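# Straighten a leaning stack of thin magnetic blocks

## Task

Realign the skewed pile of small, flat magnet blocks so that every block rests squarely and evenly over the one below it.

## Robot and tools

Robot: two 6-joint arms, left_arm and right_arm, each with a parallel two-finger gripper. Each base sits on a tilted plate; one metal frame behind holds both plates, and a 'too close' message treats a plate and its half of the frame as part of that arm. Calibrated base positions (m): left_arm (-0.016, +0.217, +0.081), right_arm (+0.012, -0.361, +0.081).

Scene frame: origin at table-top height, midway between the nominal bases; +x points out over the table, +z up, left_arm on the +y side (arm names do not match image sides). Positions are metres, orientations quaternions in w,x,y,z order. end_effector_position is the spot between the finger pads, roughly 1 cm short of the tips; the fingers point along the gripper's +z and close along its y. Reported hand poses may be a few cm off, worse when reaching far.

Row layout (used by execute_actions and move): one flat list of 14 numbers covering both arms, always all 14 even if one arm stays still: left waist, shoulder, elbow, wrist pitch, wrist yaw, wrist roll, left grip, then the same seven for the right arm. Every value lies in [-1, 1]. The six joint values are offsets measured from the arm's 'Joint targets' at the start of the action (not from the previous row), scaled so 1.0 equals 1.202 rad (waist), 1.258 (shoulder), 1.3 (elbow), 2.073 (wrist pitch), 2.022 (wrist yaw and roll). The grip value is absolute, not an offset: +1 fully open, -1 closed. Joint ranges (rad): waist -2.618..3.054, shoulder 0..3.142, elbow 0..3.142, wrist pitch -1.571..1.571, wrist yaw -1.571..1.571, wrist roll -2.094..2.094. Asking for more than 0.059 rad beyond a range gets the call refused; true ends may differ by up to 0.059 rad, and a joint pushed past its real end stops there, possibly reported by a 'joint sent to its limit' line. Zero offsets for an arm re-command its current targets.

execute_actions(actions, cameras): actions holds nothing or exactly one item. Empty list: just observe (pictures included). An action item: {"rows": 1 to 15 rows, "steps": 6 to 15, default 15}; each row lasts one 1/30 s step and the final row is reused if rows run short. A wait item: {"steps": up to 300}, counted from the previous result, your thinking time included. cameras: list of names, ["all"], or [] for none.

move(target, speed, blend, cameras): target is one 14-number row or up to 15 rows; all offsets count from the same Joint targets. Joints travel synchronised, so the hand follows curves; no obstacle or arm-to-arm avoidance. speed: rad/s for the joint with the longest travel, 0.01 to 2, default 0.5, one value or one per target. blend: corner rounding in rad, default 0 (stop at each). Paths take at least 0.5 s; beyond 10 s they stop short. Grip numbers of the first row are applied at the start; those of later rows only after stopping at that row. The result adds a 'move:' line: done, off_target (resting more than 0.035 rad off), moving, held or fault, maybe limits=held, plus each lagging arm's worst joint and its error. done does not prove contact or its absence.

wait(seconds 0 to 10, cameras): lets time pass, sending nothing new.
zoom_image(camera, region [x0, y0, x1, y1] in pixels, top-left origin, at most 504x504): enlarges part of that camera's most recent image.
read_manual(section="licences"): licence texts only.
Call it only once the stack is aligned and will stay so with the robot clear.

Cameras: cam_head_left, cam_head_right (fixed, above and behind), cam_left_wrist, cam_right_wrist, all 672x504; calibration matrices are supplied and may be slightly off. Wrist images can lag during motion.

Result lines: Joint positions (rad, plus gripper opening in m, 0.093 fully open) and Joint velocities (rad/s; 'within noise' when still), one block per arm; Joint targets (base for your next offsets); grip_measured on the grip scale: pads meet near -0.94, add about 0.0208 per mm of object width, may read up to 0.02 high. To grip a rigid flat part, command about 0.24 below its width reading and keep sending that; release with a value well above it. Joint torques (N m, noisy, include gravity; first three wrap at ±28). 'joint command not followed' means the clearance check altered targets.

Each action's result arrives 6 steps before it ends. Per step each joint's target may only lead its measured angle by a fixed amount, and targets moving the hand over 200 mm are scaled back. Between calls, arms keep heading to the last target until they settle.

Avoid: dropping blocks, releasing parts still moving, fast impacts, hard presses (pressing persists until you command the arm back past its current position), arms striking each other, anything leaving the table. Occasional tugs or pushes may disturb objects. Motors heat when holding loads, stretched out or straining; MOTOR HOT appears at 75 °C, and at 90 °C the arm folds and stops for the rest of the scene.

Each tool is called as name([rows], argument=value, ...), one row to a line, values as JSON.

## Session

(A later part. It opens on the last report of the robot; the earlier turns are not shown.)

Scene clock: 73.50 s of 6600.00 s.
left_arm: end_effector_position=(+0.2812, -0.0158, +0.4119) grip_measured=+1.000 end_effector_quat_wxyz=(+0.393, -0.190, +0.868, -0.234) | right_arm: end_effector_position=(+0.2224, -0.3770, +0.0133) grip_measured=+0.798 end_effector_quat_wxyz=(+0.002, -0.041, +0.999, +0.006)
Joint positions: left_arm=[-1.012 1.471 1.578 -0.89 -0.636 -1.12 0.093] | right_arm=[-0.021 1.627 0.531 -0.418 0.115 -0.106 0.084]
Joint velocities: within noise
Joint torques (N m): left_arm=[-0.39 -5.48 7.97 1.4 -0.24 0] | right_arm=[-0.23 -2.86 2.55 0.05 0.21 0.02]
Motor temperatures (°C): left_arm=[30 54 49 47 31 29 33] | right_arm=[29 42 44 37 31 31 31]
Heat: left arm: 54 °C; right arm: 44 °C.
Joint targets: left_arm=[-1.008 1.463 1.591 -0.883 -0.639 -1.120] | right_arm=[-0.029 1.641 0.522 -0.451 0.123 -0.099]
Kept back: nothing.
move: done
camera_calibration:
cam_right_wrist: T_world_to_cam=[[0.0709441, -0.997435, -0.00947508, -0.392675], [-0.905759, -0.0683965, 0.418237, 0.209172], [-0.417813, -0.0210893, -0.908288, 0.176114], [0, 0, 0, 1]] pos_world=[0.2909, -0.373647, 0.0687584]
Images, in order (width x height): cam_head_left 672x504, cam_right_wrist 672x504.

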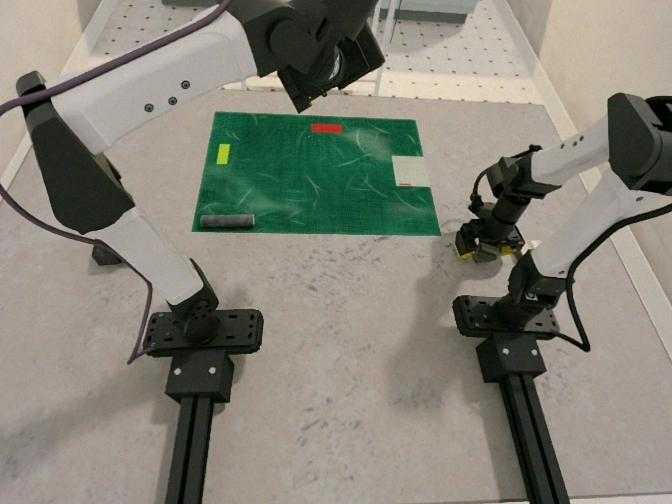

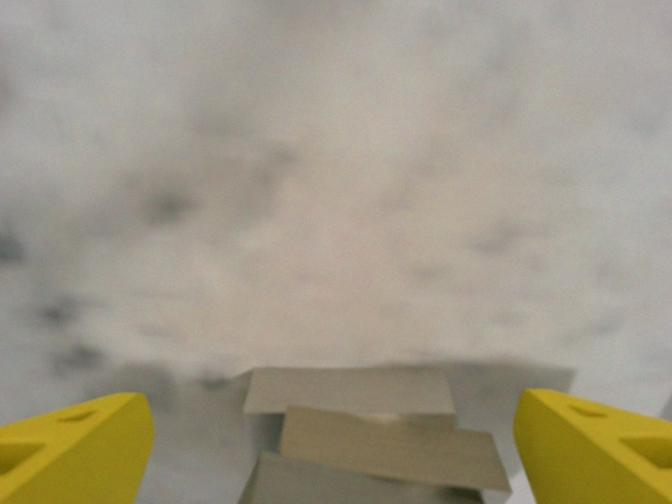

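move([
  [0,0,0,0,0,0,1,0.0316,-0.1089,0.0562,-0.0806,0,0,0.8],
  [0,0,0,0,0,0,1,0.0632,-0.2432,0.1869,-0.2446,0,0,0.8],
], speed=0.3, blend=0.05, cameras=["cam_right_wrist", "cam_head_left", "cam_head_right"])

zoom_image(camera="cam_head_left", region=[450, 200, 530, 280])

zoom_image(camera="cam_right_wrist", region=[180, 160, 480, 460])

Scene clock: 77.33 s of 6600.00 s.
left_arm: end_effector_position=(+0.2812, -0.0158, +0.4119) grip_measured=+1.000 end_effector_quat_wxyz=(+0.393, -0.190, +0.868, -0.234) | right_arm: end_effector_position=(+0.2209, -0.3768, +0.1078) grip_measured=+0.798 end_effector_quat_wxyz=(-0.003, -0.071, +0.997, +0.007)
Joint positions: left_arm=[-1.012 1.471 1.578 -0.89 -0.636 -1.12 0.093] | right_arm=[0.038 1.35 0.742 -0.925 0.115 -0.106 0.084]
Joint velocities: within noise
Joint torques (N m): left_arm=[-0.36 -5.48 7.8 1.37 -0.22 -0.01] | right_arm=[1.48 -4.6 6.64 0.04 0.2 0.01]
Motor temperatures (°C): left_arm=[30 54 49 47 31 29 33] | right_arm=[29 42 44 37 31 31 31]
Heat: left arm: 54 °C; right arm: 44 °C.
Joint targets: left_arm=[-1.008 1.463 1.591 -0.883 -0.639 -1.120] | right_arm=[0.047 1.335 0.765 -0.958 0.123 -0.099]
Kept back: nothing.
move: done
camera_calibration:
cam_right_wrist: T_world_to_cam=[[0.131503, -0.99123, -0.013041, -0.402065], [-0.895059, -0.124378, 0.428251, 0.143733], [-0.426117, -0.0446438, -0.903566, 0.253826], [0, 0, 0, 1]] pos_world=[0.289682, -0.36933, 0.162552]
Images, in order (width x height): cam_head_left 672x504, cam_head_right 672x504, cam_right_wrist 672x504.

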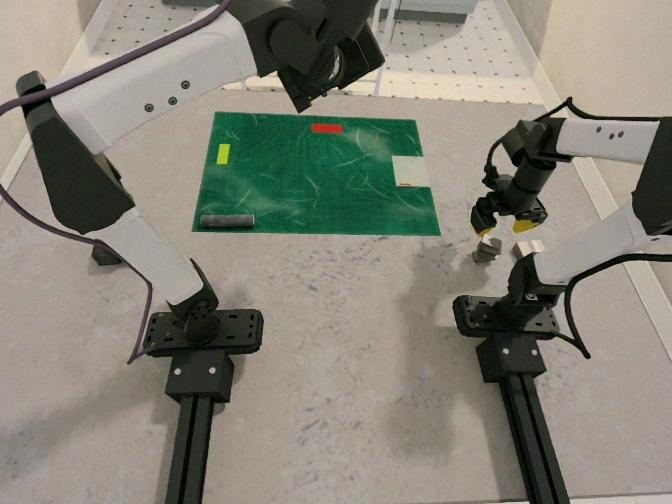

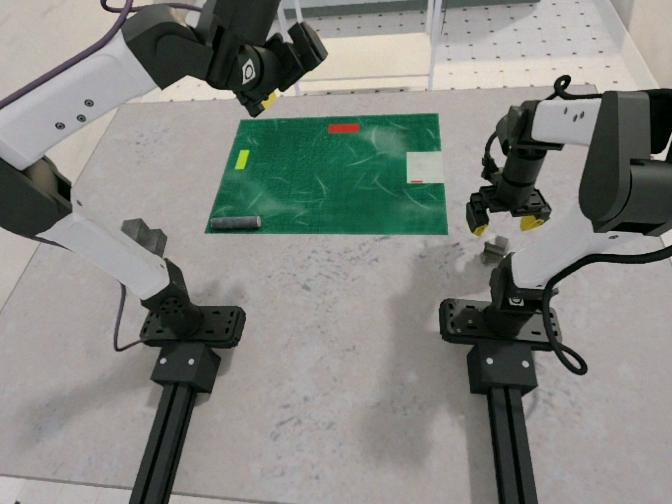

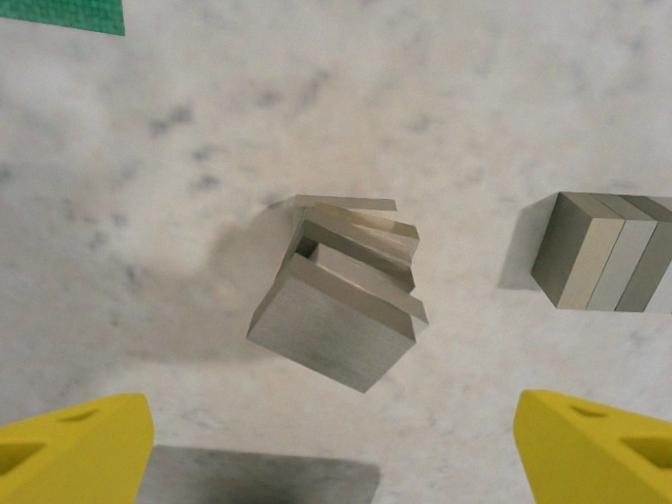

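Scaled by 6.300 from the camera's 672x504 image, which has a finer 960x720 frame.

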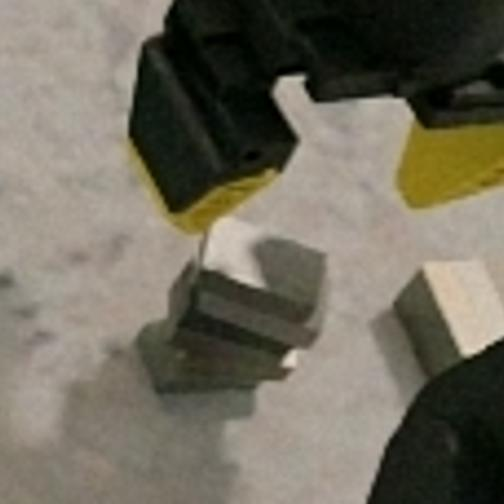

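Scaled by 1.680 from the camera's 672x504 image, which has a finer 960x720 frame.

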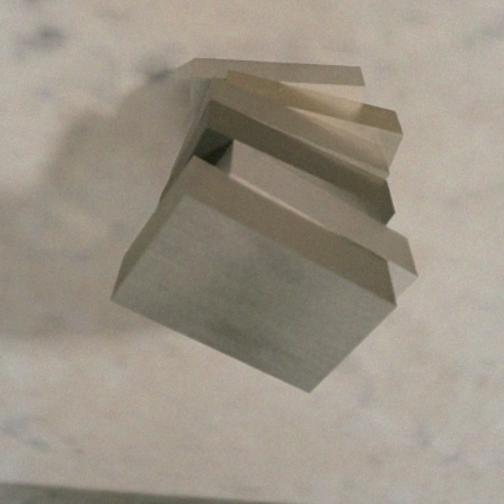

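move([
  [0,0,0,0,0,0,1,0,0,0,0,0,-0.6741,1],
  [0,0,0,0,0,0,1,-0.0449,0.1455,-0.1569,0.1823,0.0035,-0.6726,1],
], speed=[0.9,0.4], cameras=["cam_right_wrist"])

Scene clock: 83.47 s of 6600.00 s.
left_arm: end_effector_position=(+0.2812, -0.0158, +0.4119) grip_measured=+1.000 end_effector_quat_wxyz=(+0.393, -0.190, +0.868, -0.234) | right_arm: end_effector_position=(+0.2182, -0.3770, +0.0421) grip_measured=+1.000 end_effector_quat_wxyz=(+0.001, -0.664, +0.748, +0.004)
Joint positions: left_arm=[-1.012 1.471 1.578 -0.89 -0.636 -1.12 0.093] | right_arm=[0.002 1.508 0.57 -0.587 0.122 -1.451 0.093]
Joint velocities: within noise
Joint torques (N m): left_arm=[-0.35 -5.5 7.88 1.38 -0.24 0] | right_arm=[-0.4 -2.84 3.02 0.46 0.13 -0.12]
Motor temperatures (°C): left_arm=[30 53 49 47 31 29 33] | right_arm=[29 43 44 36 31 31 31]
Heat: left arm: 53 °C; right arm: 44 °C.
Joint targets: left_arm=[-1.008 1.463 1.591 -0.883 -0.639 -1.120] | right_arm=[-0.007 1.518 0.561 -0.580 0.131 -1.458]
Kept back: nothing.
move: done
camera_calibration:
cam_right_wrist: T_world_to_cam=[[0.991514, -0.129981, -0.00214378, -0.266208], [-0.117217, -0.901035, 0.417607, -0.292633], [-0.0562128, -0.413812, -0.908625, -0.0263877], [0, 0, 0, 1]] pos_world=[0.228164, -0.309194, 0.0976583]
Images, in order (width x height): cam_right_wrist 672x504.

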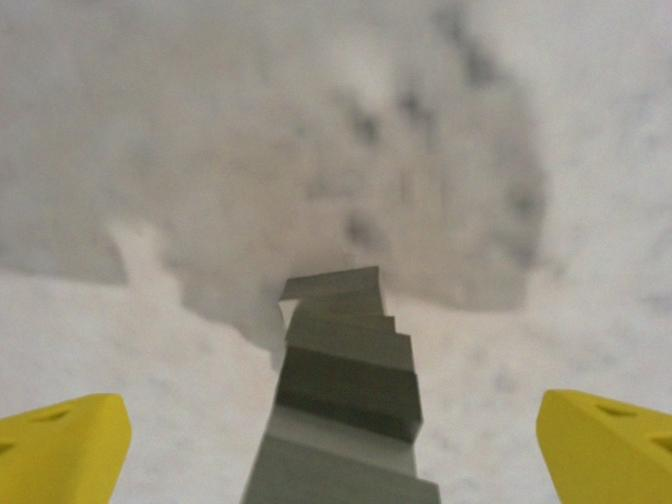

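move(target=[0,0,0,0,0,0,1,-0.0158,0.0808,-0.0346,0.0719,0,0,0.8], speed=0.15, cameras=["cam_right_wrist"])

Scene clock: 85.27 s of 6600.00 s.
left_arm: end_effector_position=(+0.2812, -0.0158, +0.4119) grip_measured=+1.000 end_effector_quat_wxyz=(+0.393, -0.190, +0.868, -0.234) | right_arm: end_effector_position=(+0.2189, -0.3777, +0.0160) grip_measured=+0.802 end_effector_quat_wxyz=(+0.001, -0.657, +0.754, +0.002)
Joint positions: left_arm=[-1.012 1.471 1.578 -0.89 -0.636 -1.12 0.093] | right_arm=[-0.017 1.608 0.526 -0.438 0.122 -1.452 0.084]
Joint velocities: within noise
Joint torques (N m): left_arm=[-0.44 -5.49 7.83 1.41 -0.25 0.01] | right_arm=[-0.2 -3.15 2.45 0.4 0.14 -0.09]
Motor temperatures (°C): left_arm=[30 53 49 47 31 29 33] | right_arm=[29 43 44 36 31 31 31]
Heat: left arm: 53 °C; right arm: 44 °C.
Joint targets: left_arm=[-1.008 1.463 1.591 -0.883 -0.639 -1.120] | right_arm=[-0.026 1.620 0.516 -0.431 0.131 -1.458]
Kept back: nothing.
move: done
camera_calibration:
cam_right_wrist: T_world_to_cam=[[0.988903, -0.148564, 0.000553936, -0.273513], [-0.135157, -0.898101, 0.418506, -0.277252], [-0.0616775, -0.413936, -0.908214, -0.0491611], [0, 0, 0, 1]] pos_world=[0.229973, -0.309984, 0.0715344]
Images, in order (width x height): cam_right_wrist 672x504.

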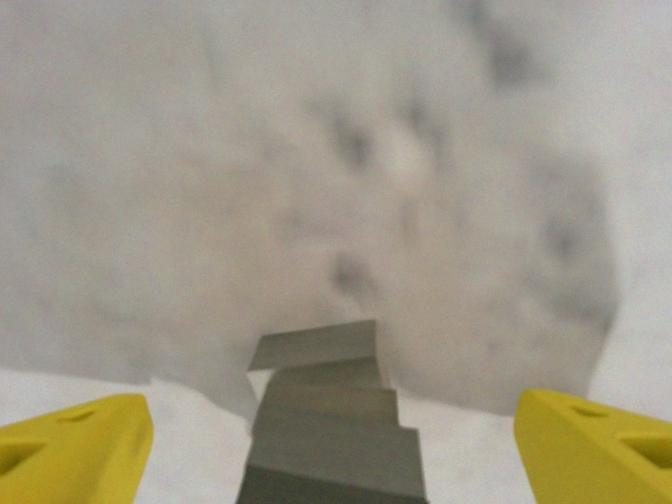

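execute_actions([
  {"rows": [[0,0,0,0,0,0,1,0,0,0,0,0,0,0.75],[0,0,0,0,0,0,1,0,0,0,0,0,0,0.7],[0,0,0,0,0,0,1,0,0,0,0,0,0,0.65],[0,0,0,0,0,0,1,0,0,0,0,0,0,0.6],[0,0,0,0,0,0,1,0,0,0,0,0,0,0.55],[0,0,0,0,0,0,1,0,0,0,0,0,0,0.5],[0,0,0,0,0,0,1,0,0,0,0,0,0,0.45],[0,0,0,0,0,0,1,0,0,0,0,0,0,0.4],[0,0,0,0,0,0,1,0,0,0,0,0,0,0.35],[0,0,0,0,0,0,1,0,0,0,0,0,0,0.3],[0,0,0,0,0,0,1,0,0,0,0,0,0,0.25],[0,0,0,0,0,0,1,0,0,0,0,0,0,0.21],[0,0,0,0,0,0,1,0,0,0,0,0,0,0.17],[0,0,0,0,0,0,1,0,0,0,0,0,0,0.14],[0,0,0,0,0,0,1,0,0,0,0,0,0,0.12]], "steps": 15},
])

execute_actions([
  {"rows": [[0,0,0,0,0,0,1,0,0,0,0,0,0,0.11],[0,0,0,0,0,0,1,0,0,0,0,0,0,0.1],[0,0,0,0,0,0,1,0,0,0,0,0,0,0.09],[0,0,0,0,0,0,1,0,0,0,0,0,0,0.08],[0,0,0,0,0,0,1,0,0,0,0,0,0,0.07],[0,0,0,0,0,0,1,0,0,0,0,0,0,0.06],[0,0,0,0,0,0,1,0,0,0,0,0,0,0.05],[0,0,0,0,0,0,1,0,0,0,0,0,0,0.04],[0,0,0,0,0,0,1,0,0,0,0,0,0,0.03],[0,0,0,0,0,0,1,0,0,0,0,0,0,0.02],[0,0,0,0,0,0,1,0,0,0,0,0,0,0.01],[0,0,0,0,0,0,1,0,0,0,0,0,0,0],[0,0,0,0,0,0,1,0,0,0,0,0,0,-0.01],[0,0,0,0,0,0,1,0,0,0,0,0,0,-0.02],[0,0,0,0,0,0,1,0,0,0,0,0,0,-0.03]], "steps": 15},
])

execute_actions([
  {"rows": [[0,0,0,0,0,0,1,0,0,0,0,0,0,-0.04],[0,0,0,0,0,0,1,0,0,0,0,0,0,-0.05],[0,0,0,0,0,0,1,0,0,0,0,0,0,-0.06],[0,0,0,0,0,0,1,0,0,0,0,0,0,-0.07],[0,0,0,0,0,0,1,0,0,0,0,0,0,-0.08],[0,0,0,0,0,0,1,0,0,0,0,0,0,-0.09],[0,0,0,0,0,0,1,0,0,0,0,0,0,-0.1],[0,0,0,0,0,0,1,0,0,0,0,0,0,-0.11],[0,0,0,0,0,0,1,0,0,0,0,0,0,-0.12],[0,0,0,0,0,0,1,0,0,0,0,0,0,-0.13],[0,0,0,0,0,0,1,0,0,0,0,0,0,-0.14],[0,0,0,0,0,0,1,0,0,0,0,0,0,-0.15],[0,0,0,0,0,0,1,0,0,0,0,0,0,-0.16],[0,0,0,0,0,0,1,0,0,0,0,0,0,-0.17],[0,0,0,0,0,0,1,0,0,0,0,0,0,-0.18]], "steps": 15},
])

execute_actions([
  {"rows": [[0,0,0,0,0,0,1,0,0,0,0,0,0,-0.19],[0,0,0,0,0,0,1,0,0,0,0,0,0,-0.2],[0,0,0,0,0,0,1,0,0,0,0,0,0,-0.21],[0,0,0,0,0,0,1,0,0,0,0,0,0,-0.22],[0,0,0,0,0,0,1,0,0,0,0,0,0,-0.23],[0,0,0,0,0,0,1,0,0,0,0,0,0,-0.24],[0,0,0,0,0,0,1,0,0,0,0,0,0,-0.25],[0,0,0,0,0,0,1,0,0,0,0,0,0,-0.26],[0,0,0,0,0,0,1,0,0,0,0,0,0,-0.27],[0,0,0,0,0,0,1,0,0,0,0,0,0,-0.28],[0,0,0,0,0,0,1,0,0,0,0,0,0,-0.29],[0,0,0,0,0,0,1,0,0,0,0,0,0,-0.3],[0,0,0,0,0,0,1,0,0,0,0,0,0,-0.31],[0,0,0,0,0,0,1,0,0,0,0,0,0,-0.32],[0,0,0,0,0,0,1,0,0,0,0,0,0,-0.33]], "steps": 15},
], cameras=["cam_right_wrist"])

Scene clock: 87.00 s of 6600.00 s.
left_arm: end_effector_position=(+0.2812, -0.0158, +0.4119) grip_measured=+1.000 end_effector_quat_wxyz=(+0.393, -0.190, +0.868, -0.234) | right_arm: end_effector_position=(+0.2191, -0.3777, +0.0160) grip_measured=+0.385 end_effector_quat_wxyz=(+0.002, -0.657, +0.754, +0.002)
Joint positions: left_arm=[-1.012 1.471 1.578 -0.89 -0.636 -1.12 0.093] | right_arm=[-0.017 1.608 0.526 -0.437 0.122 -1.452 0.064]
Joint velocities: left_arm=[within noise] | right_arm=[0.002 0.022 -0.027 -0.007 0.066 0.066 -0.075]
Joint torques (N m): left_arm=[-0.39 -5.44 7.86 1.37 -0.25 0.01] | right_arm=[-0.28 -2.97 2.47 0.46 0.11 -0.1]
Motor temperatures (°C): left_arm=[30 53 49 47 31 29 33] | right_arm=[29 43 44 36 31 31 31]
Heat: left arm: 53 °C; right arm: 44 °C.
Joint targets: left_arm=[-1.008 1.463 1.591 -0.883 -0.639 -1.120] | right_arm=[-0.026 1.620 0.516 -0.431 0.131 -1.458]
Steps of this call (1-43: nothing new was sent; 44-52: this action's first 9). Readings (joint positions of left_arm | right_arm):
44: [-1.012 1.471 1.578 -0.890 -0.636 -1.120] | [-0.017 1.608 0.526 -0.437 0.122 -1.452]
45: [-1.012 1.471 1.578 -0.890 -0.636 -1.120] | [-0.017 1.608 0.526 -0.437 0.122 -1.452]
47: [-1.012 1.471 1.578 -0.890 -0.636 -1.120] | [-0.017 1.608 0.526 -0.437 0.122 -1.452]
51: [-1.012 1.471 1.578 -0.890 -0.636 -1.120] | [-0.017 1.608 0.526 -0.437 0.122 -1.452]
52: the state above

Scene clock: 87.50 s of 6600.00 s.
left_arm: end_effector_position=(+0.2812, -0.0158, +0.4119) grip_measured=+1.000 end_effector_quat_wxyz=(+0.393, -0.190, +0.868, -0.234) | right_arm: end_effector_position=(+0.2191, -0.3779, +0.0160) grip_measured=+0.039 end_effector_quat_wxyz=(+0.001, -0.657, +0.754, +0.002)
Joint positions: left_arm=[-1.012 1.471 1.578 -0.89 -0.636 -1.12 0.093] | right_arm=[-0.017 1.608 0.526 -0.437 0.123 -1.452 0.047]
Joint velocities: left_arm=[within noise] | right_arm=[0.012 -0.012 -0.017 -0.022 0.022 -0.037 -0.015]
Joint torques (N m): left_arm=[-0.42 -5.44 7.92 1.4 -0.26 0] | right_arm=[-0.17 -2.91 2.51 0.43 0.12 -0.06]
Motor temperatures (°C): left_arm=[30 53 49 47 31 29 33] | right_arm=[29 43 44 36 31 31 31]
Heat: left arm: 53 °C; right arm: 44 °C.
Joint targets: left_arm=[-1.008 1.463 1.591 -0.883 -0.639 -1.120] | right_arm=[-0.026 1.620 0.516 -0.431 0.131 -1.458]
Steps of this call (1-6: your previous action's last 6; 7-15: this action's first 9). Readings (joint positions of left_arm | right_arm):
7: [-1.012 1.471 1.578 -0.890 -0.636 -1.120] | [-0.017 1.608 0.526 -0.437 0.122 -1.452]
8: [-1.012 1.471 1.578 -0.890 -0.636 -1.120] | [-0.017 1.608 0.526 -0.437 0.122 -1.452]
10: [-1.012 1.471 1.578 -0.890 -0.636 -1.120] | [-0.017 1.608 0.526 -0.437 0.122 -1.452]
14: [-1.012 1.471 1.578 -0.890 -0.636 -1.120] | [-0.017 1.608 0.526 -0.437 0.123 -1.452]
15: the state above

Scene clock: 88.00 s of 6600.00 s.
left_arm: end_effector_position=(+0.2812, -0.0158, +0.4119) grip_measured=+1.000 end_effector_quat_wxyz=(+0.393, -0.190, +0.868, -0.234) | right_arm: end_effector_position=(+0.2191, -0.3780, +0.0160) grip_measured=-0.111 end_effector_quat_wxyz=(+0.001, -0.657, +0.754, +0.001)
Joint positions: left_arm=[-1.012 1.471 1.578 -0.89 -0.636 -1.12 0.093] | right_arm=[-0.017 1.608 0.526 -0.437 0.124 -1.452 0.04]
Joint velocities: left_arm=[within noise] | right_arm=[0.007 -0.012 -0.012 0.022 0.022 0.095 -0.015]
Joint torques (N m): left_arm=[-0.35 -5.35 7.99 1.39 -0.26 0.02] | right_arm=[-0.31 -3 2.47 0.44 0.1 -0.07]
Motor temperatures (°C): left_arm=[30 53 49 47 31 29 33] | right_arm=[29 43 44 36 31 31 31]
Heat: left arm: 53 °C; right arm: 44 °C.
Joint targets: left_arm=[-1.008 1.463 1.591 -0.883 -0.639 -1.120] | right_arm=[-0.026 1.620 0.516 -0.431 0.130 -1.458]
Steps of this call (1-6: your previous action's last 6; 7-15: this action's first 9). Readings (joint positions of left_arm | right_arm):
7: [-1.012 1.471 1.578 -0.890 -0.636 -1.120] | [-0.017 1.608 0.526 -0.437 0.123 -1.452]
8: [-1.012 1.471 1.578 -0.890 -0.636 -1.120] | [-0.017 1.608 0.526 -0.437 0.123 -1.452]
10: [-1.012 1.471 1.578 -0.890 -0.636 -1.120] | [-0.017 1.608 0.526 -0.437 0.123 -1.452]
14: [-1.012 1.471 1.578 -0.890 -0.636 -1.120] | [-0.017 1.608 0.526 -0.437 0.124 -1.452]
15: the state above

Scene clock: 88.50 s of 6600.00 s.
left_arm: end_effector_position=(+0.2812, -0.0158, +0.4119) grip_measured=+1.000 end_effector_quat_wxyz=(+0.393, -0.190, +0.868, -0.234) | right_arm: end_effector_position=(+0.2191, -0.3782, +0.0160) grip_measured=-0.261 end_effector_quat_wxyz=(+0.000, -0.657, +0.754, +0.001)
Joint positions: left_arm=[-1.012 1.471 1.578 -0.89 -0.636 -1.12 0.093] | right_arm=[-0.017 1.608 0.526 -0.437 0.125 -1.452 0.033]
Joint velocities: left_arm=[within noise] | right_arm=[-0.002 -0.012 0.007 -0.037 0.095 -0.007 -0.016]
Joint torques (N m): left_arm=[-0.46 -5.48 7.88 1.38 -0.26 0.04] | right_arm=[-0.24 -3.06 2.5 0.47 0.11 -0.12]
Motor temperatures (°C): left_arm=[30 53 50 47 31 29 33] | right_arm=[29 42 44 36 31 31 31]
Heat: left arm: 53 °C; right arm: 44 °C.
Joint targets: left_arm=[-1.008 1.463 1.591 -0.883 -0.639 -1.120] | right_arm=[-0.026 1.620 0.516 -0.431 0.131 -1.458]
Steps of this call (1-6: your previous action's last 6; 7-15: this action's first 9). Readings (joint positions of left_arm | right_arm):
7: [-1.012 1.471 1.578 -0.890 -0.636 -1.120] | [-0.017 1.608 0.526 -0.437 0.125 -1.452]
8: [-1.012 1.471 1.578 -0.890 -0.636 -1.120] | [-0.017 1.608 0.526 -0.437 0.125 -1.452]
10: [-1.012 1.471 1.578 -0.890 -0.636 -1.120] | [-0.017 1.608 0.526 -0.437 0.125 -1.452]
14: [-1.012 1.471 1.578 -0.890 -0.636 -1.120] | [-0.017 1.608 0.526 -0.437 0.125 -1.452]
15: the state above
camera_calibration:
cam_right_wrist: T_world_to_cam=[[0.988888, -0.148654, 0.00174961, -0.27382], [-0.135532, -0.89664, 0.421506, -0.277164], [-0.0610896, -0.417059, -0.906824, -0.0507253], [0, 0, 0, 1]] pos_world=[0.230114, -0.310376, 0.0713064]
Images, in order (width x height): cam_right_wrist 672x504.

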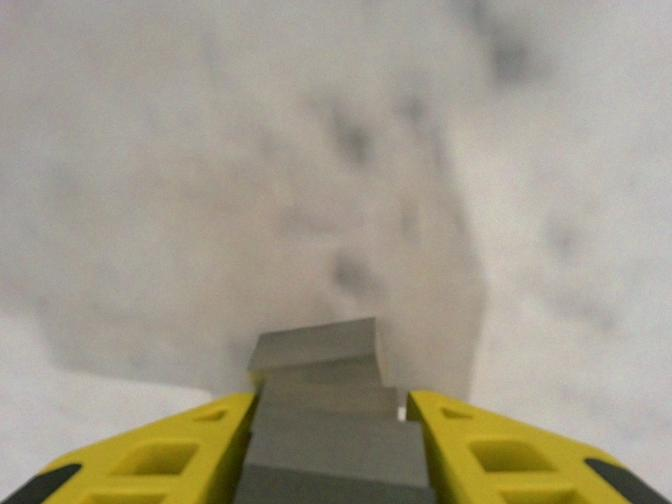

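execute_actions([
  {"rows": [[0,0,0,0,0,0,1,0,0,0,0,0,0,-0.34],[0,0,0,0,0,0,1,0,0,0,0,0,0,-0.35],[0,0,0,0,0,0,1,0,0,0,0,0,0,-0.36],[0,0,0,0,0,0,1,0,0,0,0,0,0,-0.37],[0,0,0,0,0,0,1,0,0,0,0,0,0,-0.38],[0,0,0,0,0,0,1,0,0,0,0,0,0,-0.39],[0,0,0,0,0,0,1,0,0,0,0,0,0,-0.4],[0,0,0,0,0,0,1,0,0,0,0,0,0,-0.41],[0,0,0,0,0,0,1,0,0,0,0,0,0,-0.42],[0,0,0,0,0,0,1,0,0,0,0,0,0,-0.43],[0,0,0,0,0,0,1,0,0,0,0,0,0,-0.44],[0,0,0,0,0,0,1,0,0,0,0,0,0,-0.45],[0,0,0,0,0,0,1,0,0,0,0,0,0,-0.46],[0,0,0,0,0,0,1,0,0,0,0,0,0,-0.47],[0,0,0,0,0,0,1,0,0,0,0,0,0,-0.48]], "steps": 15},
])

execute_actions([
  {"rows": [[0,0,0,0,0,0,1,0,0,0,0,0,0,-0.49],[0,0,0,0,0,0,1,0,0,0,0,0,0,-0.5],[0,0,0,0,0,0,1,0,0,0,0,0,0,-0.51],[0,0,0,0,0,0,1,0,0,0,0,0,0,-0.52],[0,0,0,0,0,0,1,0,0,0,0,0,0,-0.53],[0,0,0,0,0,0,1,0,0,0,0,0,0,-0.54],[0,0,0,0,0,0,1,0,0,0,0,0,0,-0.55],[0,0,0,0,0,0,1,0,0,0,0,0,0,-0.56],[0,0,0,0,0,0,1,0,0,0,0,0,0,-0.57],[0,0,0,0,0,0,1,0,0,0,0,0,0,-0.58],[0,0,0,0,0,0,1,0,0,0,0,0,0,-0.59],[0,0,0,0,0,0,1,0,0,0,0,0,0,-0.6]], "steps": 15},
])

wait(seconds=0.4, cameras=["cam_right_wrist", "cam_head_left"])

zoom_image(camera="cam_right_wrist", region=[180, 260, 480, 504])

zoom_image(camera="cam_head_left", region=[450, 200, 530, 280])

Scene clock: 89.63 s of 6600.00 s.
left_arm: end_effector_position=(+0.2812, -0.0158, +0.4119) grip_measured=+1.000 end_effector_quat_wxyz=(+0.393, -0.190, +0.868, -0.234) | right_arm: end_effector_position=(+0.2191, -0.3786, +0.0160) grip_measured=-0.407 end_effector_quat_wxyz=(+0.000, -0.657, +0.754, +0.000)
Joint positions: left_arm=[-1.012 1.471 1.578 -0.89 -0.636 -1.12 0.093] | right_arm=[-0.017 1.608 0.526 -0.437 0.128 -1.454 0.026]
Joint velocities: left_arm=[within noise] | right_arm=[-0.002 0.002 0.002 0.081 0.007 -0.022 -0.011]
Joint torques (N m): left_arm=[-0.36 -5.44 7.9 1.4 -0.24 0.02] | right_arm=[-0.16 -3.07 2.33 0.43 0.01 -0.06]
Motor temperatures (°C): left_arm=[30 53 50 47 31 29 33] | right_arm=[29 42 44 36 31 31 31]
Heat: left arm: 53 °C; right arm: 44 °C.
Joint targets: left_arm=[-1.008 1.463 1.591 -0.883 -0.639 -1.120] | right_arm=[-0.026 1.620 0.516 -0.431 0.131 -1.458]
Steps of this call (1-6: your previous action's last 6; 7-15: toward your last target; 16-25: nothing new was sent; 26-34: this action's first 9). Readings (joint positions of left_arm | right_arm):
26: [-1.012 1.471 1.578 -0.890 -0.636 -1.120] | [-0.017 1.608 0.526 -0.437 0.125 -1.453]
27: [-1.012 1.471 1.578 -0.890 -0.636 -1.120] | [-0.017 1.608 0.526 -0.437 0.125 -1.453]
29: [-1.012 1.471 1.578 -0.890 -0.636 -1.120] | [-0.017 1.608 0.526 -0.437 0.126 -1.454]
33: [-1.012 1.471 1.578 -0.890 -0.636 -1.120] | [-0.017 1.608 0.526 -0.437 0.127 -1.454]
34: the state above

Scene clock: 90.13 s of 6600.00 s.
left_arm: end_effector_position=(+0.2812, -0.0158, +0.4119) grip_measured=+1.000 end_effector_quat_wxyz=(+0.393, -0.190, +0.868, -0.234) | right_arm: end_effector_position=(+0.2191, -0.3787, +0.0160) grip_measured=-0.478 end_effector_quat_wxyz=(+0.000, -0.657, +0.754, +0.000)
Joint positions: left_arm=[-1.012 1.471 1.578 -0.89 -0.636 -1.12 0.093] | right_arm=[-0.017 1.608 0.526 -0.437 0.128 -1.454 0.022]
Joint velocities: left_arm=[within noise] | right_arm=[-0.002 -0.002 -0.007 -0.007 -0.022 0.081 -0.004]
Joint torques (N m): left_arm=[-0.42 -5.38 7.84 1.4 -0.26 0.02] | right_arm=[-0.14 -2.96 2.5 0.41 0.03 -0.08]
Motor temperatures (°C): left_arm=[30 53 50 47 31 29 33] | right_arm=[29 42 44 36 31 31 31]
Heat: left arm: 53 °C; right arm: 44 °C.
Joint targets: left_arm=[-1.008 1.463 1.591 -0.883 -0.639 -1.120] | right_arm=[-0.026 1.620 0.516 -0.431 0.131 -1.458]
Steps of this call (1-6: your previous action's last 6; 7-15: this action's first 9). Readings (joint positions of left_arm | right_arm):
7: [-1.012 1.471 1.578 -0.890 -0.636 -1.120] | [-0.017 1.608 0.526 -0.437 0.128 -1.454]
8: [-1.012 1.471 1.578 -0.890 -0.636 -1.120] | [-0.017 1.608 0.526 -0.437 0.128 -1.454]
10: [-1.012 1.471 1.578 -0.890 -0.636 -1.120] | [-0.017 1.608 0.526 -0.437 0.128 -1.454]
14: [-1.012 1.471 1.578 -0.890 -0.636 -1.120] | [-0.017 1.608 0.526 -0.437 0.128 -1.454]
15: the state above

Scene clock: 90.73 s of 6600.00 s.
left_arm: end_effector_position=(+0.2812, -0.0158, +0.4119) grip_measured=+1.000 end_effector_quat_wxyz=(+0.393, -0.190, +0.868, -0.234) | right_arm: end_effector_position=(+0.2191, -0.3787, +0.0160) grip_measured=-0.501 end_effector_quat_wxyz=(+0.000, -0.657, +0.754, +0.000)
Joint positions: left_arm=[-1.012 1.471 1.578 -0.89 -0.636 -1.12 0.093] | right_arm=[-0.017 1.608 0.526 -0.437 0.128 -1.454 0.021]
Joint velocities: within noise
Joint torques (N m): left_arm=[-0.31 -5.48 7.87 1.4 -0.24 0.03] | right_arm=[-0.2 -3.07 2.41 0.43 0.1 -0.05]
Motor temperatures (°C): left_arm=[30 53 50 47 31 29 33] | right_arm=[29 42 44 36 31 31 31]
Heat: left arm: 53 °C; right arm: 44 °C.
Joint targets: left_arm=[-1.008 1.463 1.591 -0.883 -0.639 -1.120] | right_arm=[-0.026 1.620 0.516 -0.431 0.131 -1.458]
Steps of this call (1-6: your previous action's last 6; 7-15: toward your last target; 16-18: nothing new was sent). Readings (joint positions of left_arm | right_arm):
1: [-1.012 1.471 1.578 -0.890 -0.636 -1.120] | [-0.017 1.608 0.526 -0.437 0.128 -1.454]
2: [-1.012 1.471 1.578 -0.890 -0.636 -1.120] | [-0.017 1.608 0.526 -0.437 0.128 -1.454]
4: [-1.012 1.471 1.578 -0.890 -0.636 -1.120] | [-0.017 1.608 0.526 -0.437 0.128 -1.454]
8: [-1.012 1.471 1.578 -0.890 -0.636 -1.120] | [-0.017 1.608 0.526 -0.437 0.128 -1.454]
18: the state above
All arms were judged still, so your last target was given up. Each gripper or tool keeps its last command.
camera_calibration:
cam_right_wrist: T_world_to_cam=[[0.989162, -0.146809, 0.00246932, -0.273343], [-0.134005, -0.895759, 0.423861, -0.277596], [-0.0600147, -0.419598, -0.905724, -0.0521231], [0, 0, 0, 1]] pos_world=[0.230053, -0.310659, 0.0711279]
Images, in order (width x height): cam_head_left 672x504, cam_right_wrist 672x504.

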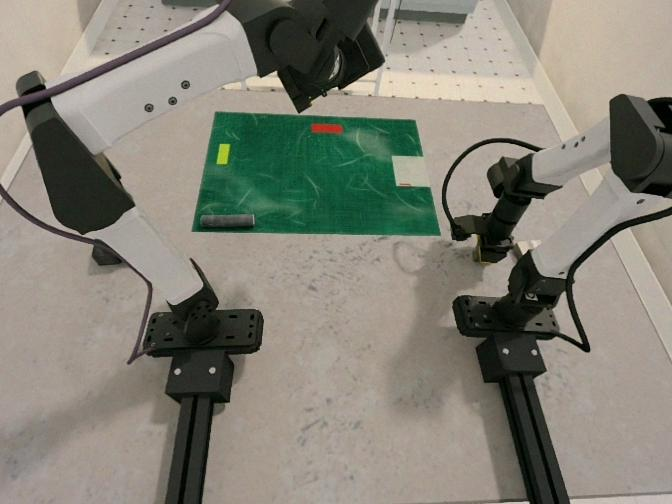

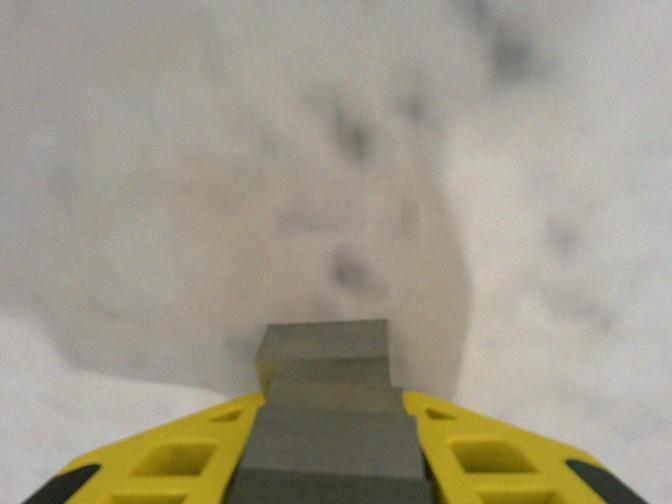

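Scaled by 1.680 from the camera's 672x504 image, which has a finer 960x720 frame.

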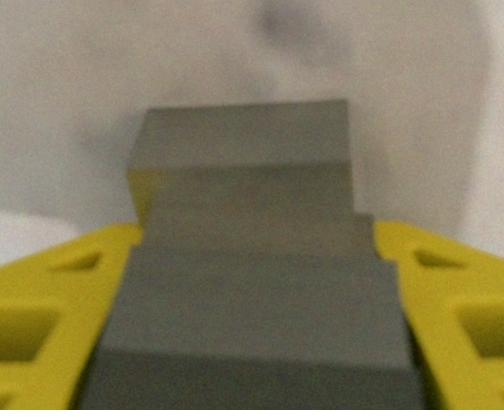

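Scaled by 6.300 from the camera's 672x504 image, which has a finer 960x720 frame.

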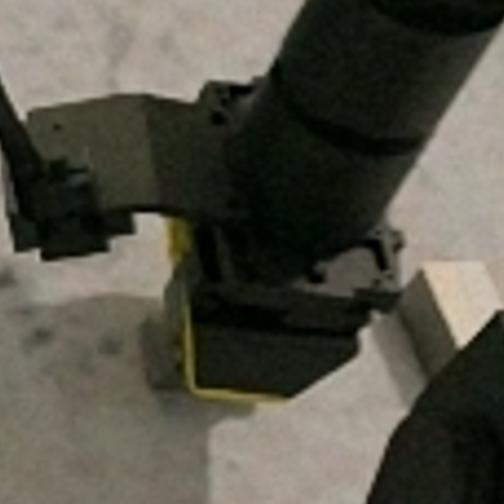

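move([
  [0,0,0,0,0,0,1,0,0,0,0,0,0,-0.2],
  [0,0,0,0,0,0,1,-0.0012,0.0082,-0.0046,0.0068,0,0,-0.2],
], speed=0.05, cameras=["cam_right_wrist"])

zoom_image(camera="cam_right_wrist", region=[180, 260, 480, 504])

Scene clock: 93.13 s of 6600.00 s.
left_arm: end_effector_position=(+0.2812, -0.0158, +0.4119) grip_measured=+1.000 end_effector_quat_wxyz=(+0.393, -0.190, +0.868, -0.234) | right_arm: end_effector_position=(+0.2177, -0.3785, +0.0133) grip_measured=-0.202 end_effector_quat_wxyz=(-0.002, -0.657, +0.754, +0.001)
Joint positions: left_arm=[-1.012 1.471 1.578 -0.89 -0.636 -1.12 0.093] | right_arm=[-0.017 1.618 0.52 -0.424 0.128 -1.454 0.035]
Joint velocities: within noise
Joint torques (N m): left_arm=[-0.43 -5.46 7.77 1.4 -0.24 0.01] | right_arm=[-0.35 -3.03 2.41 0.45 0.07 -0.06]
Motor temperatures (°C): left_arm=[30 53 50 47 31 29 33] | right_arm=[29 42 43 36 31 31 31]
Heat: left arm: 53 °C; right arm: 43 °C.
Joint targets: left_arm=[-1.008 1.463 1.591 -0.883 -0.639 -1.120] | right_arm=[-0.028 1.630 0.510 -0.417 0.131 -1.458]
Kept back: nothing.
move: done
camera_calibration:
cam_right_wrist: T_world_to_cam=[[0.989173, -0.146752, -0.000905055, -0.271858], [-0.132485, -0.895625, 0.424621, -0.276705], [-0.0631245, -0.419904, -0.905371, -0.054034], [0, 0, 0, 1]] pos_world=[0.228844, -0.310408, 0.0683278]
Images, in order (width x height): cam_right_wrist 672x504.

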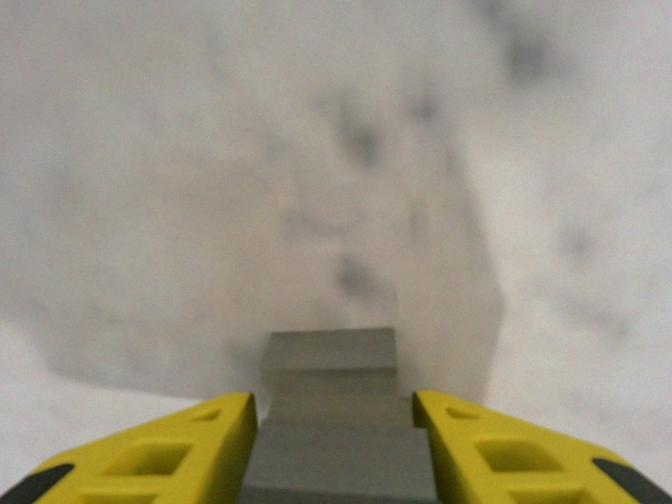

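Scaled by 1.680 from the camera's 672x504 image, which has a finer 960x720 frame.

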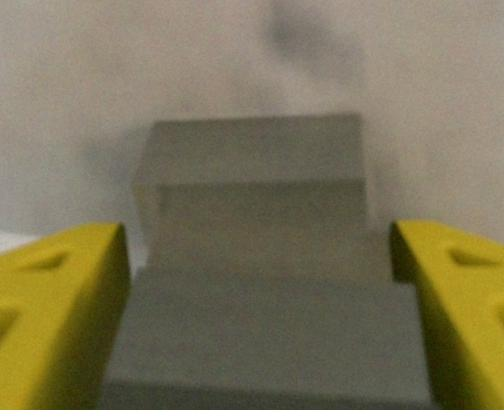

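execute_actions([
  {"rows": [[0,0,0,0,0,0,1,0,0,0,0,0,0,-0.21],[0,0,0,0,0,0,1,0,0,0,0,0,0,-0.22],[0,0,0,0,0,0,1,0,0,0,0,0,0,-0.23],[0,0,0,0,0,0,1,0,0,0,0,0,0,-0.24],[0,0,0,0,0,0,1,0,0,0,0,0,0,-0.25],[0,0,0,0,0,0,1,0,0,0,0,0,0,-0.26],[0,0,0,0,0,0,1,0,0,0,0,0,0,-0.27],[0,0,0,0,0,0,1,0,0,0,0,0,0,-0.28],[0,0,0,0,0,0,1,0,0,0,0,0,0,-0.29],[0,0,0,0,0,0,1,0,0,0,0,0,0,-0.3],[0,0,0,0,0,0,1,0,0,0,0,0,0,-0.31],[0,0,0,0,0,0,1,0,0,0,0,0,0,-0.32],[0,0,0,0,0,0,1,0,0,0,0,0,0,-0.33],[0,0,0,0,0,0,1,0,0,0,0,0,0,-0.34],[0,0,0,0,0,0,1,0,0,0,0,0,0,-0.35]], "steps": 15},
])

execute_actions([
  {"rows": [[0,0,0,0,0,0,1,0,0,0,0,0,0,-0.37],[0,0,0,0,0,0,1,0,0,0,0,0,0,-0.39],[0,0,0,0,0,0,1,0,0,0,0,0,0,-0.41],[0,0,0,0,0,0,1,0,0,0,0,0,0,-0.43],[0,0,0,0,0,0,1,0,0,0,0,0,0,-0.45],[0,0,0,0,0,0,1,0,0,0,0,0,0,-0.47],[0,0,0,0,0,0,1,0,0,0,0,0,0,-0.49],[0,0,0,0,0,0,1,0,0,0,0,0,0,-0.51],[0,0,0,0,0,0,1,0,0,0,0,0,0,-0.53],[0,0,0,0,0,0,1,0,0,0,0,0,0,-0.55],[0,0,0,0,0,0,1,0,0,0,0,0,0,-0.57],[0,0,0,0,0,0,1,0,0,0,0,0,0,-0.59],[0,0,0,0,0,0,1,0,0,0,0,0,0,-0.61],[0,0,0,0,0,0,1,0,0,0,0,0,0,-0.63],[0,0,0,0,0,0,1,0,0,0,0,0,0,-0.65]], "steps": 15},
])

wait(seconds=0.5, cameras=["cam_right_wrist", "cam_head_left"])

zoom_image(camera="cam_right_wrist", region=[180, 260, 480, 504])

Scene clock: 94.20 s of 6600.00 s.
left_arm: end_effector_position=(+0.2812, -0.0158, +0.4119) grip_measured=+1.000 end_effector_quat_wxyz=(+0.393, -0.190, +0.868, -0.234) | right_arm: end_effector_position=(+0.2180, -0.3785, +0.0133) grip_measured=-0.282 end_effector_quat_wxyz=(-0.001, -0.657, +0.754, +0.000)
Joint positions: left_arm=[-1.012 1.471 1.578 -0.89 -0.636 -1.12 0.093] | right_arm=[-0.017 1.618 0.52 -0.423 0.128 -1.454 0.032]
Joint velocities: left_arm=[within noise] | right_arm=[0.007 -0.017 -0.017 -0.11 0.022 0.081 -0.013]
Joint torques (N m): left_arm=[-0.42 -5.46 7.87 1.38 -0.24 0] | right_arm=[-0.36 -2.97 2.32 0.42 0.07 -0.05]
Motor temperatures (°C): left_arm=[30 53 50 47 31 29 33] | right_arm=[29 42 43 36 31 31 31]
Heat: left arm: 53 °C; right arm: 43 °C.
Joint targets: left_arm=[-1.008 1.463 1.591 -0.883 -0.639 -1.120] | right_arm=[-0.028 1.630 0.510 -0.417 0.131 -1.458]
Steps of this call (1-23: nothing new was sent; 24-32: this action's first 9). Readings (joint positions of left_arm | right_arm):
24: [-1.012 1.471 1.578 -0.890 -0.636 -1.120] | [-0.017 1.618 0.520 -0.423 0.128 -1.454]
25: [-1.012 1.471 1.578 -0.890 -0.636 -1.120] | [-0.017 1.618 0.520 -0.423 0.128 -1.454]
27: [-1.012 1.471 1.578 -0.890 -0.636 -1.120] | [-0.017 1.618 0.520 -0.423 0.128 -1.454]
31: [-1.012 1.471 1.578 -0.890 -0.636 -1.120] | [-0.017 1.618 0.520 -0.423 0.128 -1.454]
32: the state above

Scene clock: 94.70 s of 6600.00 s.
left_arm: end_effector_position=(+0.2812, -0.0158, +0.4119) grip_measured=+1.000 end_effector_quat_wxyz=(+0.393, -0.190, +0.868, -0.234) | right_arm: end_effector_position=(+0.2189, -0.3785, +0.0133) grip_measured=-0.451 end_effector_quat_wxyz=(+0.000, -0.657, +0.754, -0.001)
Joint positions: left_arm=[-1.012 1.471 1.578 -0.89 -0.636 -1.12 0.093] | right_arm=[-0.017 1.618 0.52 -0.419 0.128 -1.454 0.024]
Joint velocities: left_arm=[within noise] | right_arm=[-0.007 -0.002 -0.012 0.022 -0.051 0.007 -0.007]
Joint torques (N m): left_arm=[-0.47 -5.39 7.91 1.39 -0.23 0.02] | right_arm=[-0.2 -2.97 2.44 0.42 0.07 -0.06]
Motor temperatures (°C): left_arm=[30 53 50 47 31 29 33] | right_arm=[29 42 43 36 31 31 31]
Heat: left arm: 53 °C; right arm: 43 °C.
Joint targets: left_arm=[-1.008 1.463 1.591 -0.883 -0.639 -1.120] | right_arm=[-0.028 1.630 0.510 -0.417 0.131 -1.459]
Steps of this call (1-6: your previous action's last 6; 7-15: this action's first 9). Readings (joint positions of left_arm | right_arm):
7: [-1.012 1.471 1.578 -0.890 -0.636 -1.120] | [-0.017 1.618 0.520 -0.420 0.128 -1.454]
8: [-1.012 1.471 1.578 -0.890 -0.636 -1.120] | [-0.017 1.618 0.520 -0.420 0.128 -1.454]
10: [-1.012 1.471 1.578 -0.890 -0.636 -1.120] | [-0.017 1.618 0.520 -0.419 0.128 -1.454]
14: [-1.012 1.471 1.578 -0.890 -0.636 -1.120] | [-0.017 1.618 0.520 -0.419 0.128 -1.454]
15: the state above

Scene clock: 95.40 s of 6600.00 s.
left_arm: end_effector_position=(+0.2812, -0.0158, +0.4119) grip_measured=+1.000 end_effector_quat_wxyz=(+0.393, -0.190, +0.868, -0.234) | right_arm: end_effector_position=(+0.2189, -0.3785, +0.0133) grip_measured=-0.500 end_effector_quat_wxyz=(+0.000, -0.657, +0.754, -0.001)
Joint positions: left_arm=[-1.012 1.471 1.578 -0.89 -0.636 -1.12 0.093] | right_arm=[-0.017 1.618 0.52 -0.419 0.128 -1.454 0.021]
Joint velocities: within noise
Joint torques (N m): left_arm=[-0.32 -5.42 7.8 1.37 -0.26 0.03] | right_arm=[-0.36 -3 2.41 0.39 0.08 -0.08]
Motor temperatures (°C): left_arm=[30 53 50 47 31 29 33] | right_arm=[29 42 43 36 31 31 31]
Heat: left arm: 53 °C; right arm: 43 °C.
Joint targets: left_arm=[-1.008 1.463 1.591 -0.883 -0.639 -1.120] | right_arm=[-0.028 1.630 0.510 -0.417 0.131 -1.459]
Steps of this call (1-6: your previous action's last 6; 7-15: toward your last target; 16-21: nothing new was sent). Readings (joint positions of left_arm | right_arm):
1: [-1.012 1.471 1.578 -0.890 -0.636 -1.120] | [-0.017 1.618 0.520 -0.419 0.128 -1.454]
2: [-1.012 1.471 1.578 -0.890 -0.636 -1.120] | [-0.017 1.618 0.520 -0.419 0.128 -1.454]
4: [-1.012 1.471 1.578 -0.890 -0.636 -1.120] | [-0.017 1.618 0.520 -0.419 0.128 -1.454]
8: [-1.012 1.471 1.578 -0.890 -0.636 -1.120] | [-0.017 1.618 0.520 -0.419 0.128 -1.454]
21: the state above
All arms were judged still, so your last target was given up. Each gripper or tool keeps its last command.
camera_calibration:
cam_right_wrist: T_world_to_cam=[[0.989129, -0.146996, 0.00397346, -0.273191], [-0.134793, -0.895552, 0.42405, -0.276026], [-0.0587751, -0.419976, -0.90563, -0.0549453], [0, 0, 0, 1]] pos_world=[0.229785, -0.310429, 0.0683742]
Images, in order (width x height): cam_head_left 672x504, cam_right_wrist 672x504.

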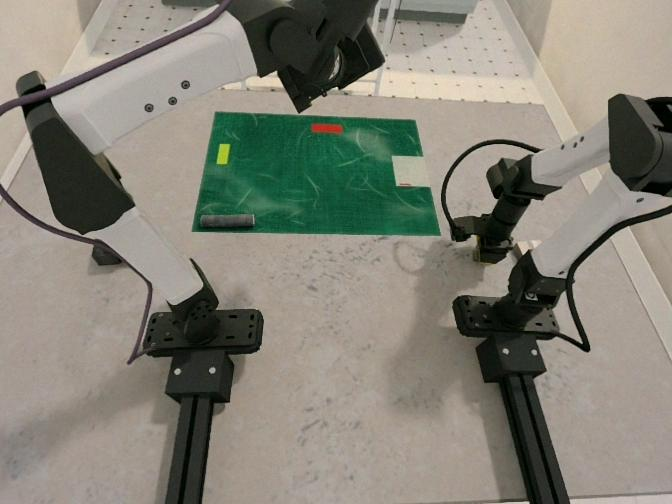

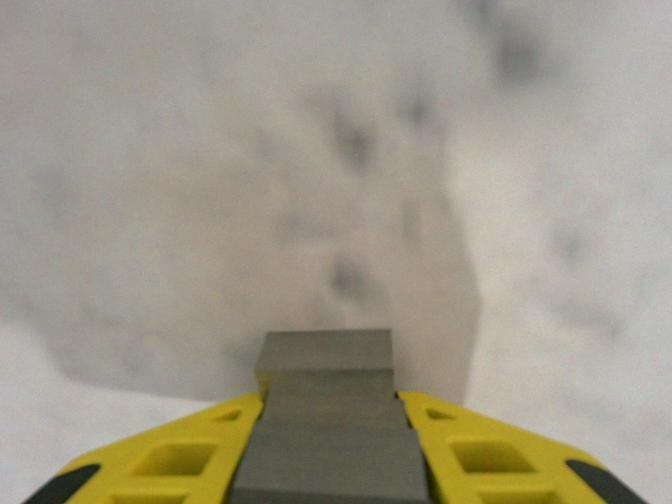

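Scaled by 1.680 from the camera's 672x504 image, which has a finer 960x720 frame.

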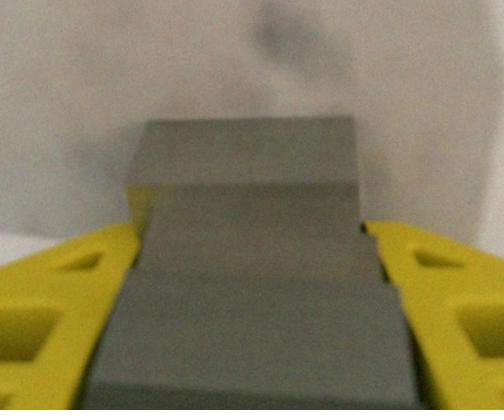

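move([
  [0,0,0,0,0,0,1,0,0,0,0,0,0,0.8],
  [0,0,0,0,0,0,1,0.0308,-0.1002,0.0654,-0.0970,0,0,0.8],
  [0,0,0,0,0,0,1,0.0624,-0.2345,0.1962,-0.2610,0,0,0.8],
  [0,0,0,0,0,0,1,0.0624,-0.2345,0.1962,-0.2610,0,0.7829,0.8],
], speed=[0.3,0.3,0.3,0.9], blend=[0,0.05,0,0], cameras=["cam_right_wrist", "cam_head_left"])

zoom_image(camera="cam_right_wrist", region=[180, 160, 480, 460])

Scene clock: 101.70 s of 6600.00 s.
left_arm: end_effector_position=(+0.2812, -0.0158, +0.4119) grip_measured=+1.000 end_effector_quat_wxyz=(+0.393, -0.190, +0.868, -0.234) | right_arm: end_effector_position=(+0.2209, -0.3789, +0.1079) grip_measured=+0.798 end_effector_quat_wxyz=(-0.004, +0.039, +0.999, +0.000)
Joint positions: left_arm=[-1.012 1.471 1.578 -0.89 -0.636 -1.12 0.093] | right_arm=[0.039 1.35 0.743 -0.926 0.128 0.116 0.084]
Joint velocities: within noise
Joint torques (N m): left_arm=[-0.35 -5.37 7.86 1.39 -0.25 0.01] | right_arm=[1.28 -4.59 6.64 0.01 0.16 0.06]
Motor temperatures (°C): left_arm=[30 52 50 47 31 29 32] | right_arm=[29 43 44 36 30 31 31]
Heat: left arm: 52 °C; right arm: 44 °C.
Joint targets: left_arm=[-1.008 1.463 1.591 -0.883 -0.639 -1.120] | right_arm=[0.048 1.335 0.765 -0.958 0.131 0.124]
Kept back: nothing.
move: done
camera_calibration:
cam_right_wrist: T_world_to_cam=[[-0.0890536, -0.996025, 0.00191073, -0.358866], [-0.899043, 0.081208, 0.430263, 0.221945], [-0.428708, 0.0365987, -0.902701, 0.285054], [0, 0, 0, 1]] pos_world=[0.289784, -0.385895, 0.162509]
Images, in order (width x height): cam_head_left 672x504, cam_right_wrist 672x504.

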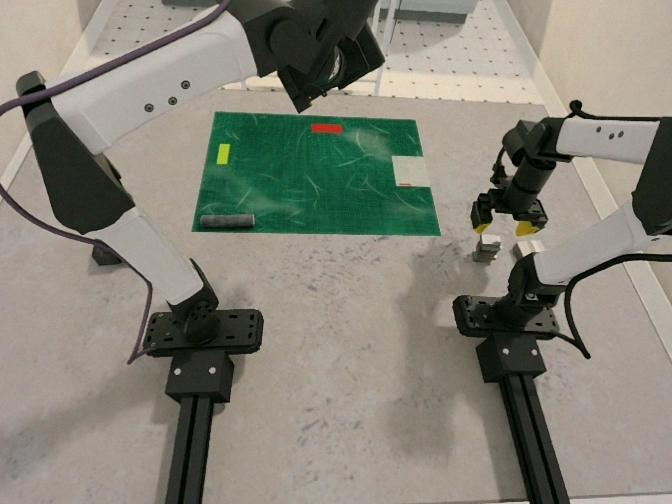

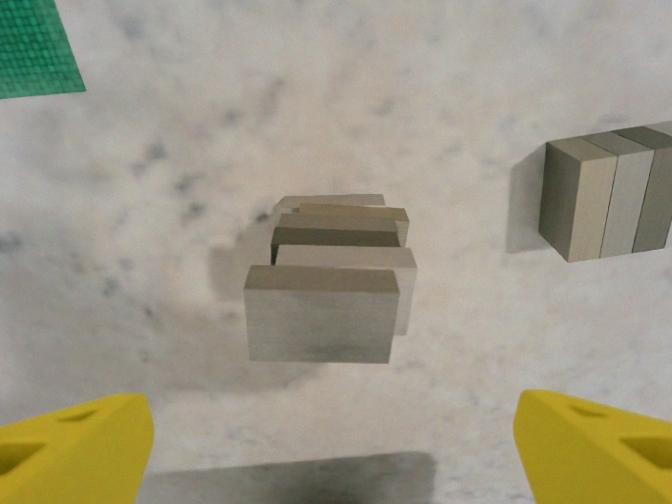

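Scaled by 1.680 from the camera's 672x504 image, which has a finer 960x720 frame.

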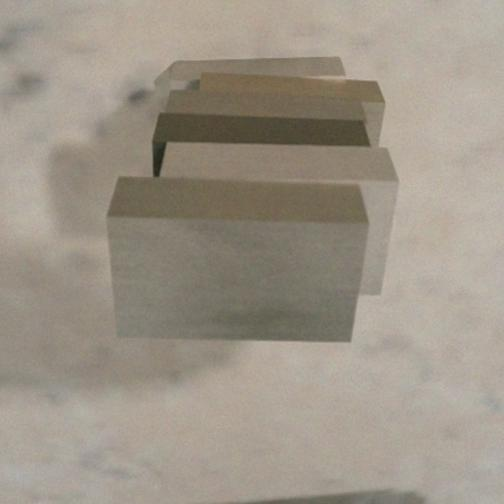

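move(target=[0,0,0,0,0,0,1,-0.0458,0.1455,-0.1569,0.1823,0,0,0.8], speed=0.4, cameras=["cam_right_wrist"])

Scene clock: 103.70 s of 6600.00 s.
left_arm: end_effector_position=(+0.2812, -0.0158, +0.4119) grip_measured=+1.000 end_effector_quat_wxyz=(+0.393, -0.190, +0.868, -0.234) | right_arm: end_effector_position=(+0.2182, -0.3782, +0.0421) grip_measured=+0.798 end_effector_quat_wxyz=(-0.002, +0.059, +0.998, +0.000)
Joint positions: left_arm=[-1.012 1.471 1.578 -0.89 -0.636 -1.12 0.093] | right_arm=[0.001 1.508 0.57 -0.587 0.128 0.117 0.084]
Joint velocities: within noise
Joint torques (N m): left_arm=[-0.46 -5.5 7.98 1.39 -0.25 0.01] | right_arm=[-0.17 -2.71 3.02 0.5 0.15 0.02]
Motor temperatures (°C): left_arm=[30 52 50 47 31 29 32] | right_arm=[29 42 44 36 30 31 31]
Heat: left arm: 52 °C; right arm: 44 °C.
Joint targets: left_arm=[-1.008 1.463 1.591 -0.883 -0.639 -1.120] | right_arm=[-0.008 1.518 0.561 -0.580 0.131 0.124]
Kept back: nothing.
move: done
camera_calibration:
cam_right_wrist: T_world_to_cam=[[-0.127805, -0.991794, 0.0031251, -0.3483], [-0.897028, 0.116936, 0.426223, 0.261071], [-0.423091, 0.0516701, -0.904613, 0.229029], [0, 0, 0, 1]] pos_world=[0.286574, -0.387805, 0.0969962]
Images, in order (width x height): cam_right_wrist 672x504.

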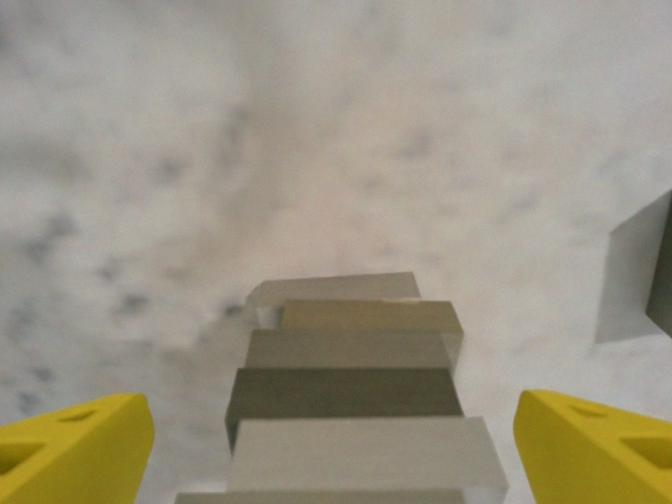

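move(target=[0,0,0,0,0,0,1,-0.0166,0.0890,-0.0392,0.0786,0,0,0.6], speed=0.15, cameras=["cam_right_wrist"])

Scene clock: 105.63 s of 6600.00 s.
left_arm: end_effector_position=(+0.2812, -0.0158, +0.4119) grip_measured=+1.000 end_effector_quat_wxyz=(+0.393, -0.190, +0.868, -0.234) | right_arm: end_effector_position=(+0.2177, -0.3787, +0.0132) grip_measured=+0.602 end_effector_quat_wxyz=(-0.002, +0.069, +0.998, -0.001)
Joint positions: left_arm=[-1.012 1.471 1.578 -0.89 -0.636 -1.12 0.093] | right_arm=[-0.019 1.619 0.52 -0.424 0.128 0.117 0.074]
Joint velocities: within noise
Joint torques (N m): left_arm=[-0.4 -5.39 7.87 1.39 -0.26 -0.01] | right_arm=[-0.23 -3.06 2.4 0.48 0.15 0.05]
Motor temperatures (°C): left_arm=[30 52 50 47 31 29 32] | right_arm=[29 42 43 36 30 31 31]
Heat: left arm: 52 °C; right arm: 43 °C.
Joint targets: left_arm=[-1.008 1.463 1.591 -0.883 -0.639 -1.120] | right_arm=[-0.028 1.630 0.510 -0.417 0.131 0.124]
Kept back: nothing.
move: done
camera_calibration:
cam_right_wrist: T_world_to_cam=[[-0.147604, -0.989038, 0.00411002, -0.343386], [-0.894558, 0.135274, 0.425989, 0.279436], [-0.421876, 0.0592011, -0.904719, 0.205318], [0, 0, 0, 1]] pos_world=[0.285905, -0.389577, 0.06813]
Images, in order (width x height): cam_right_wrist 672x504.

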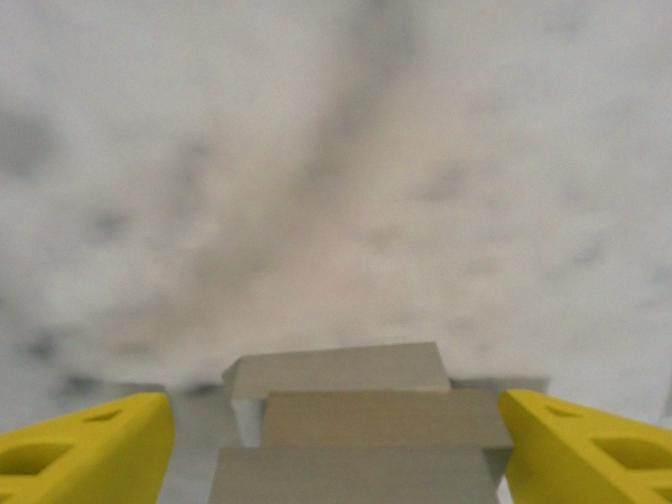

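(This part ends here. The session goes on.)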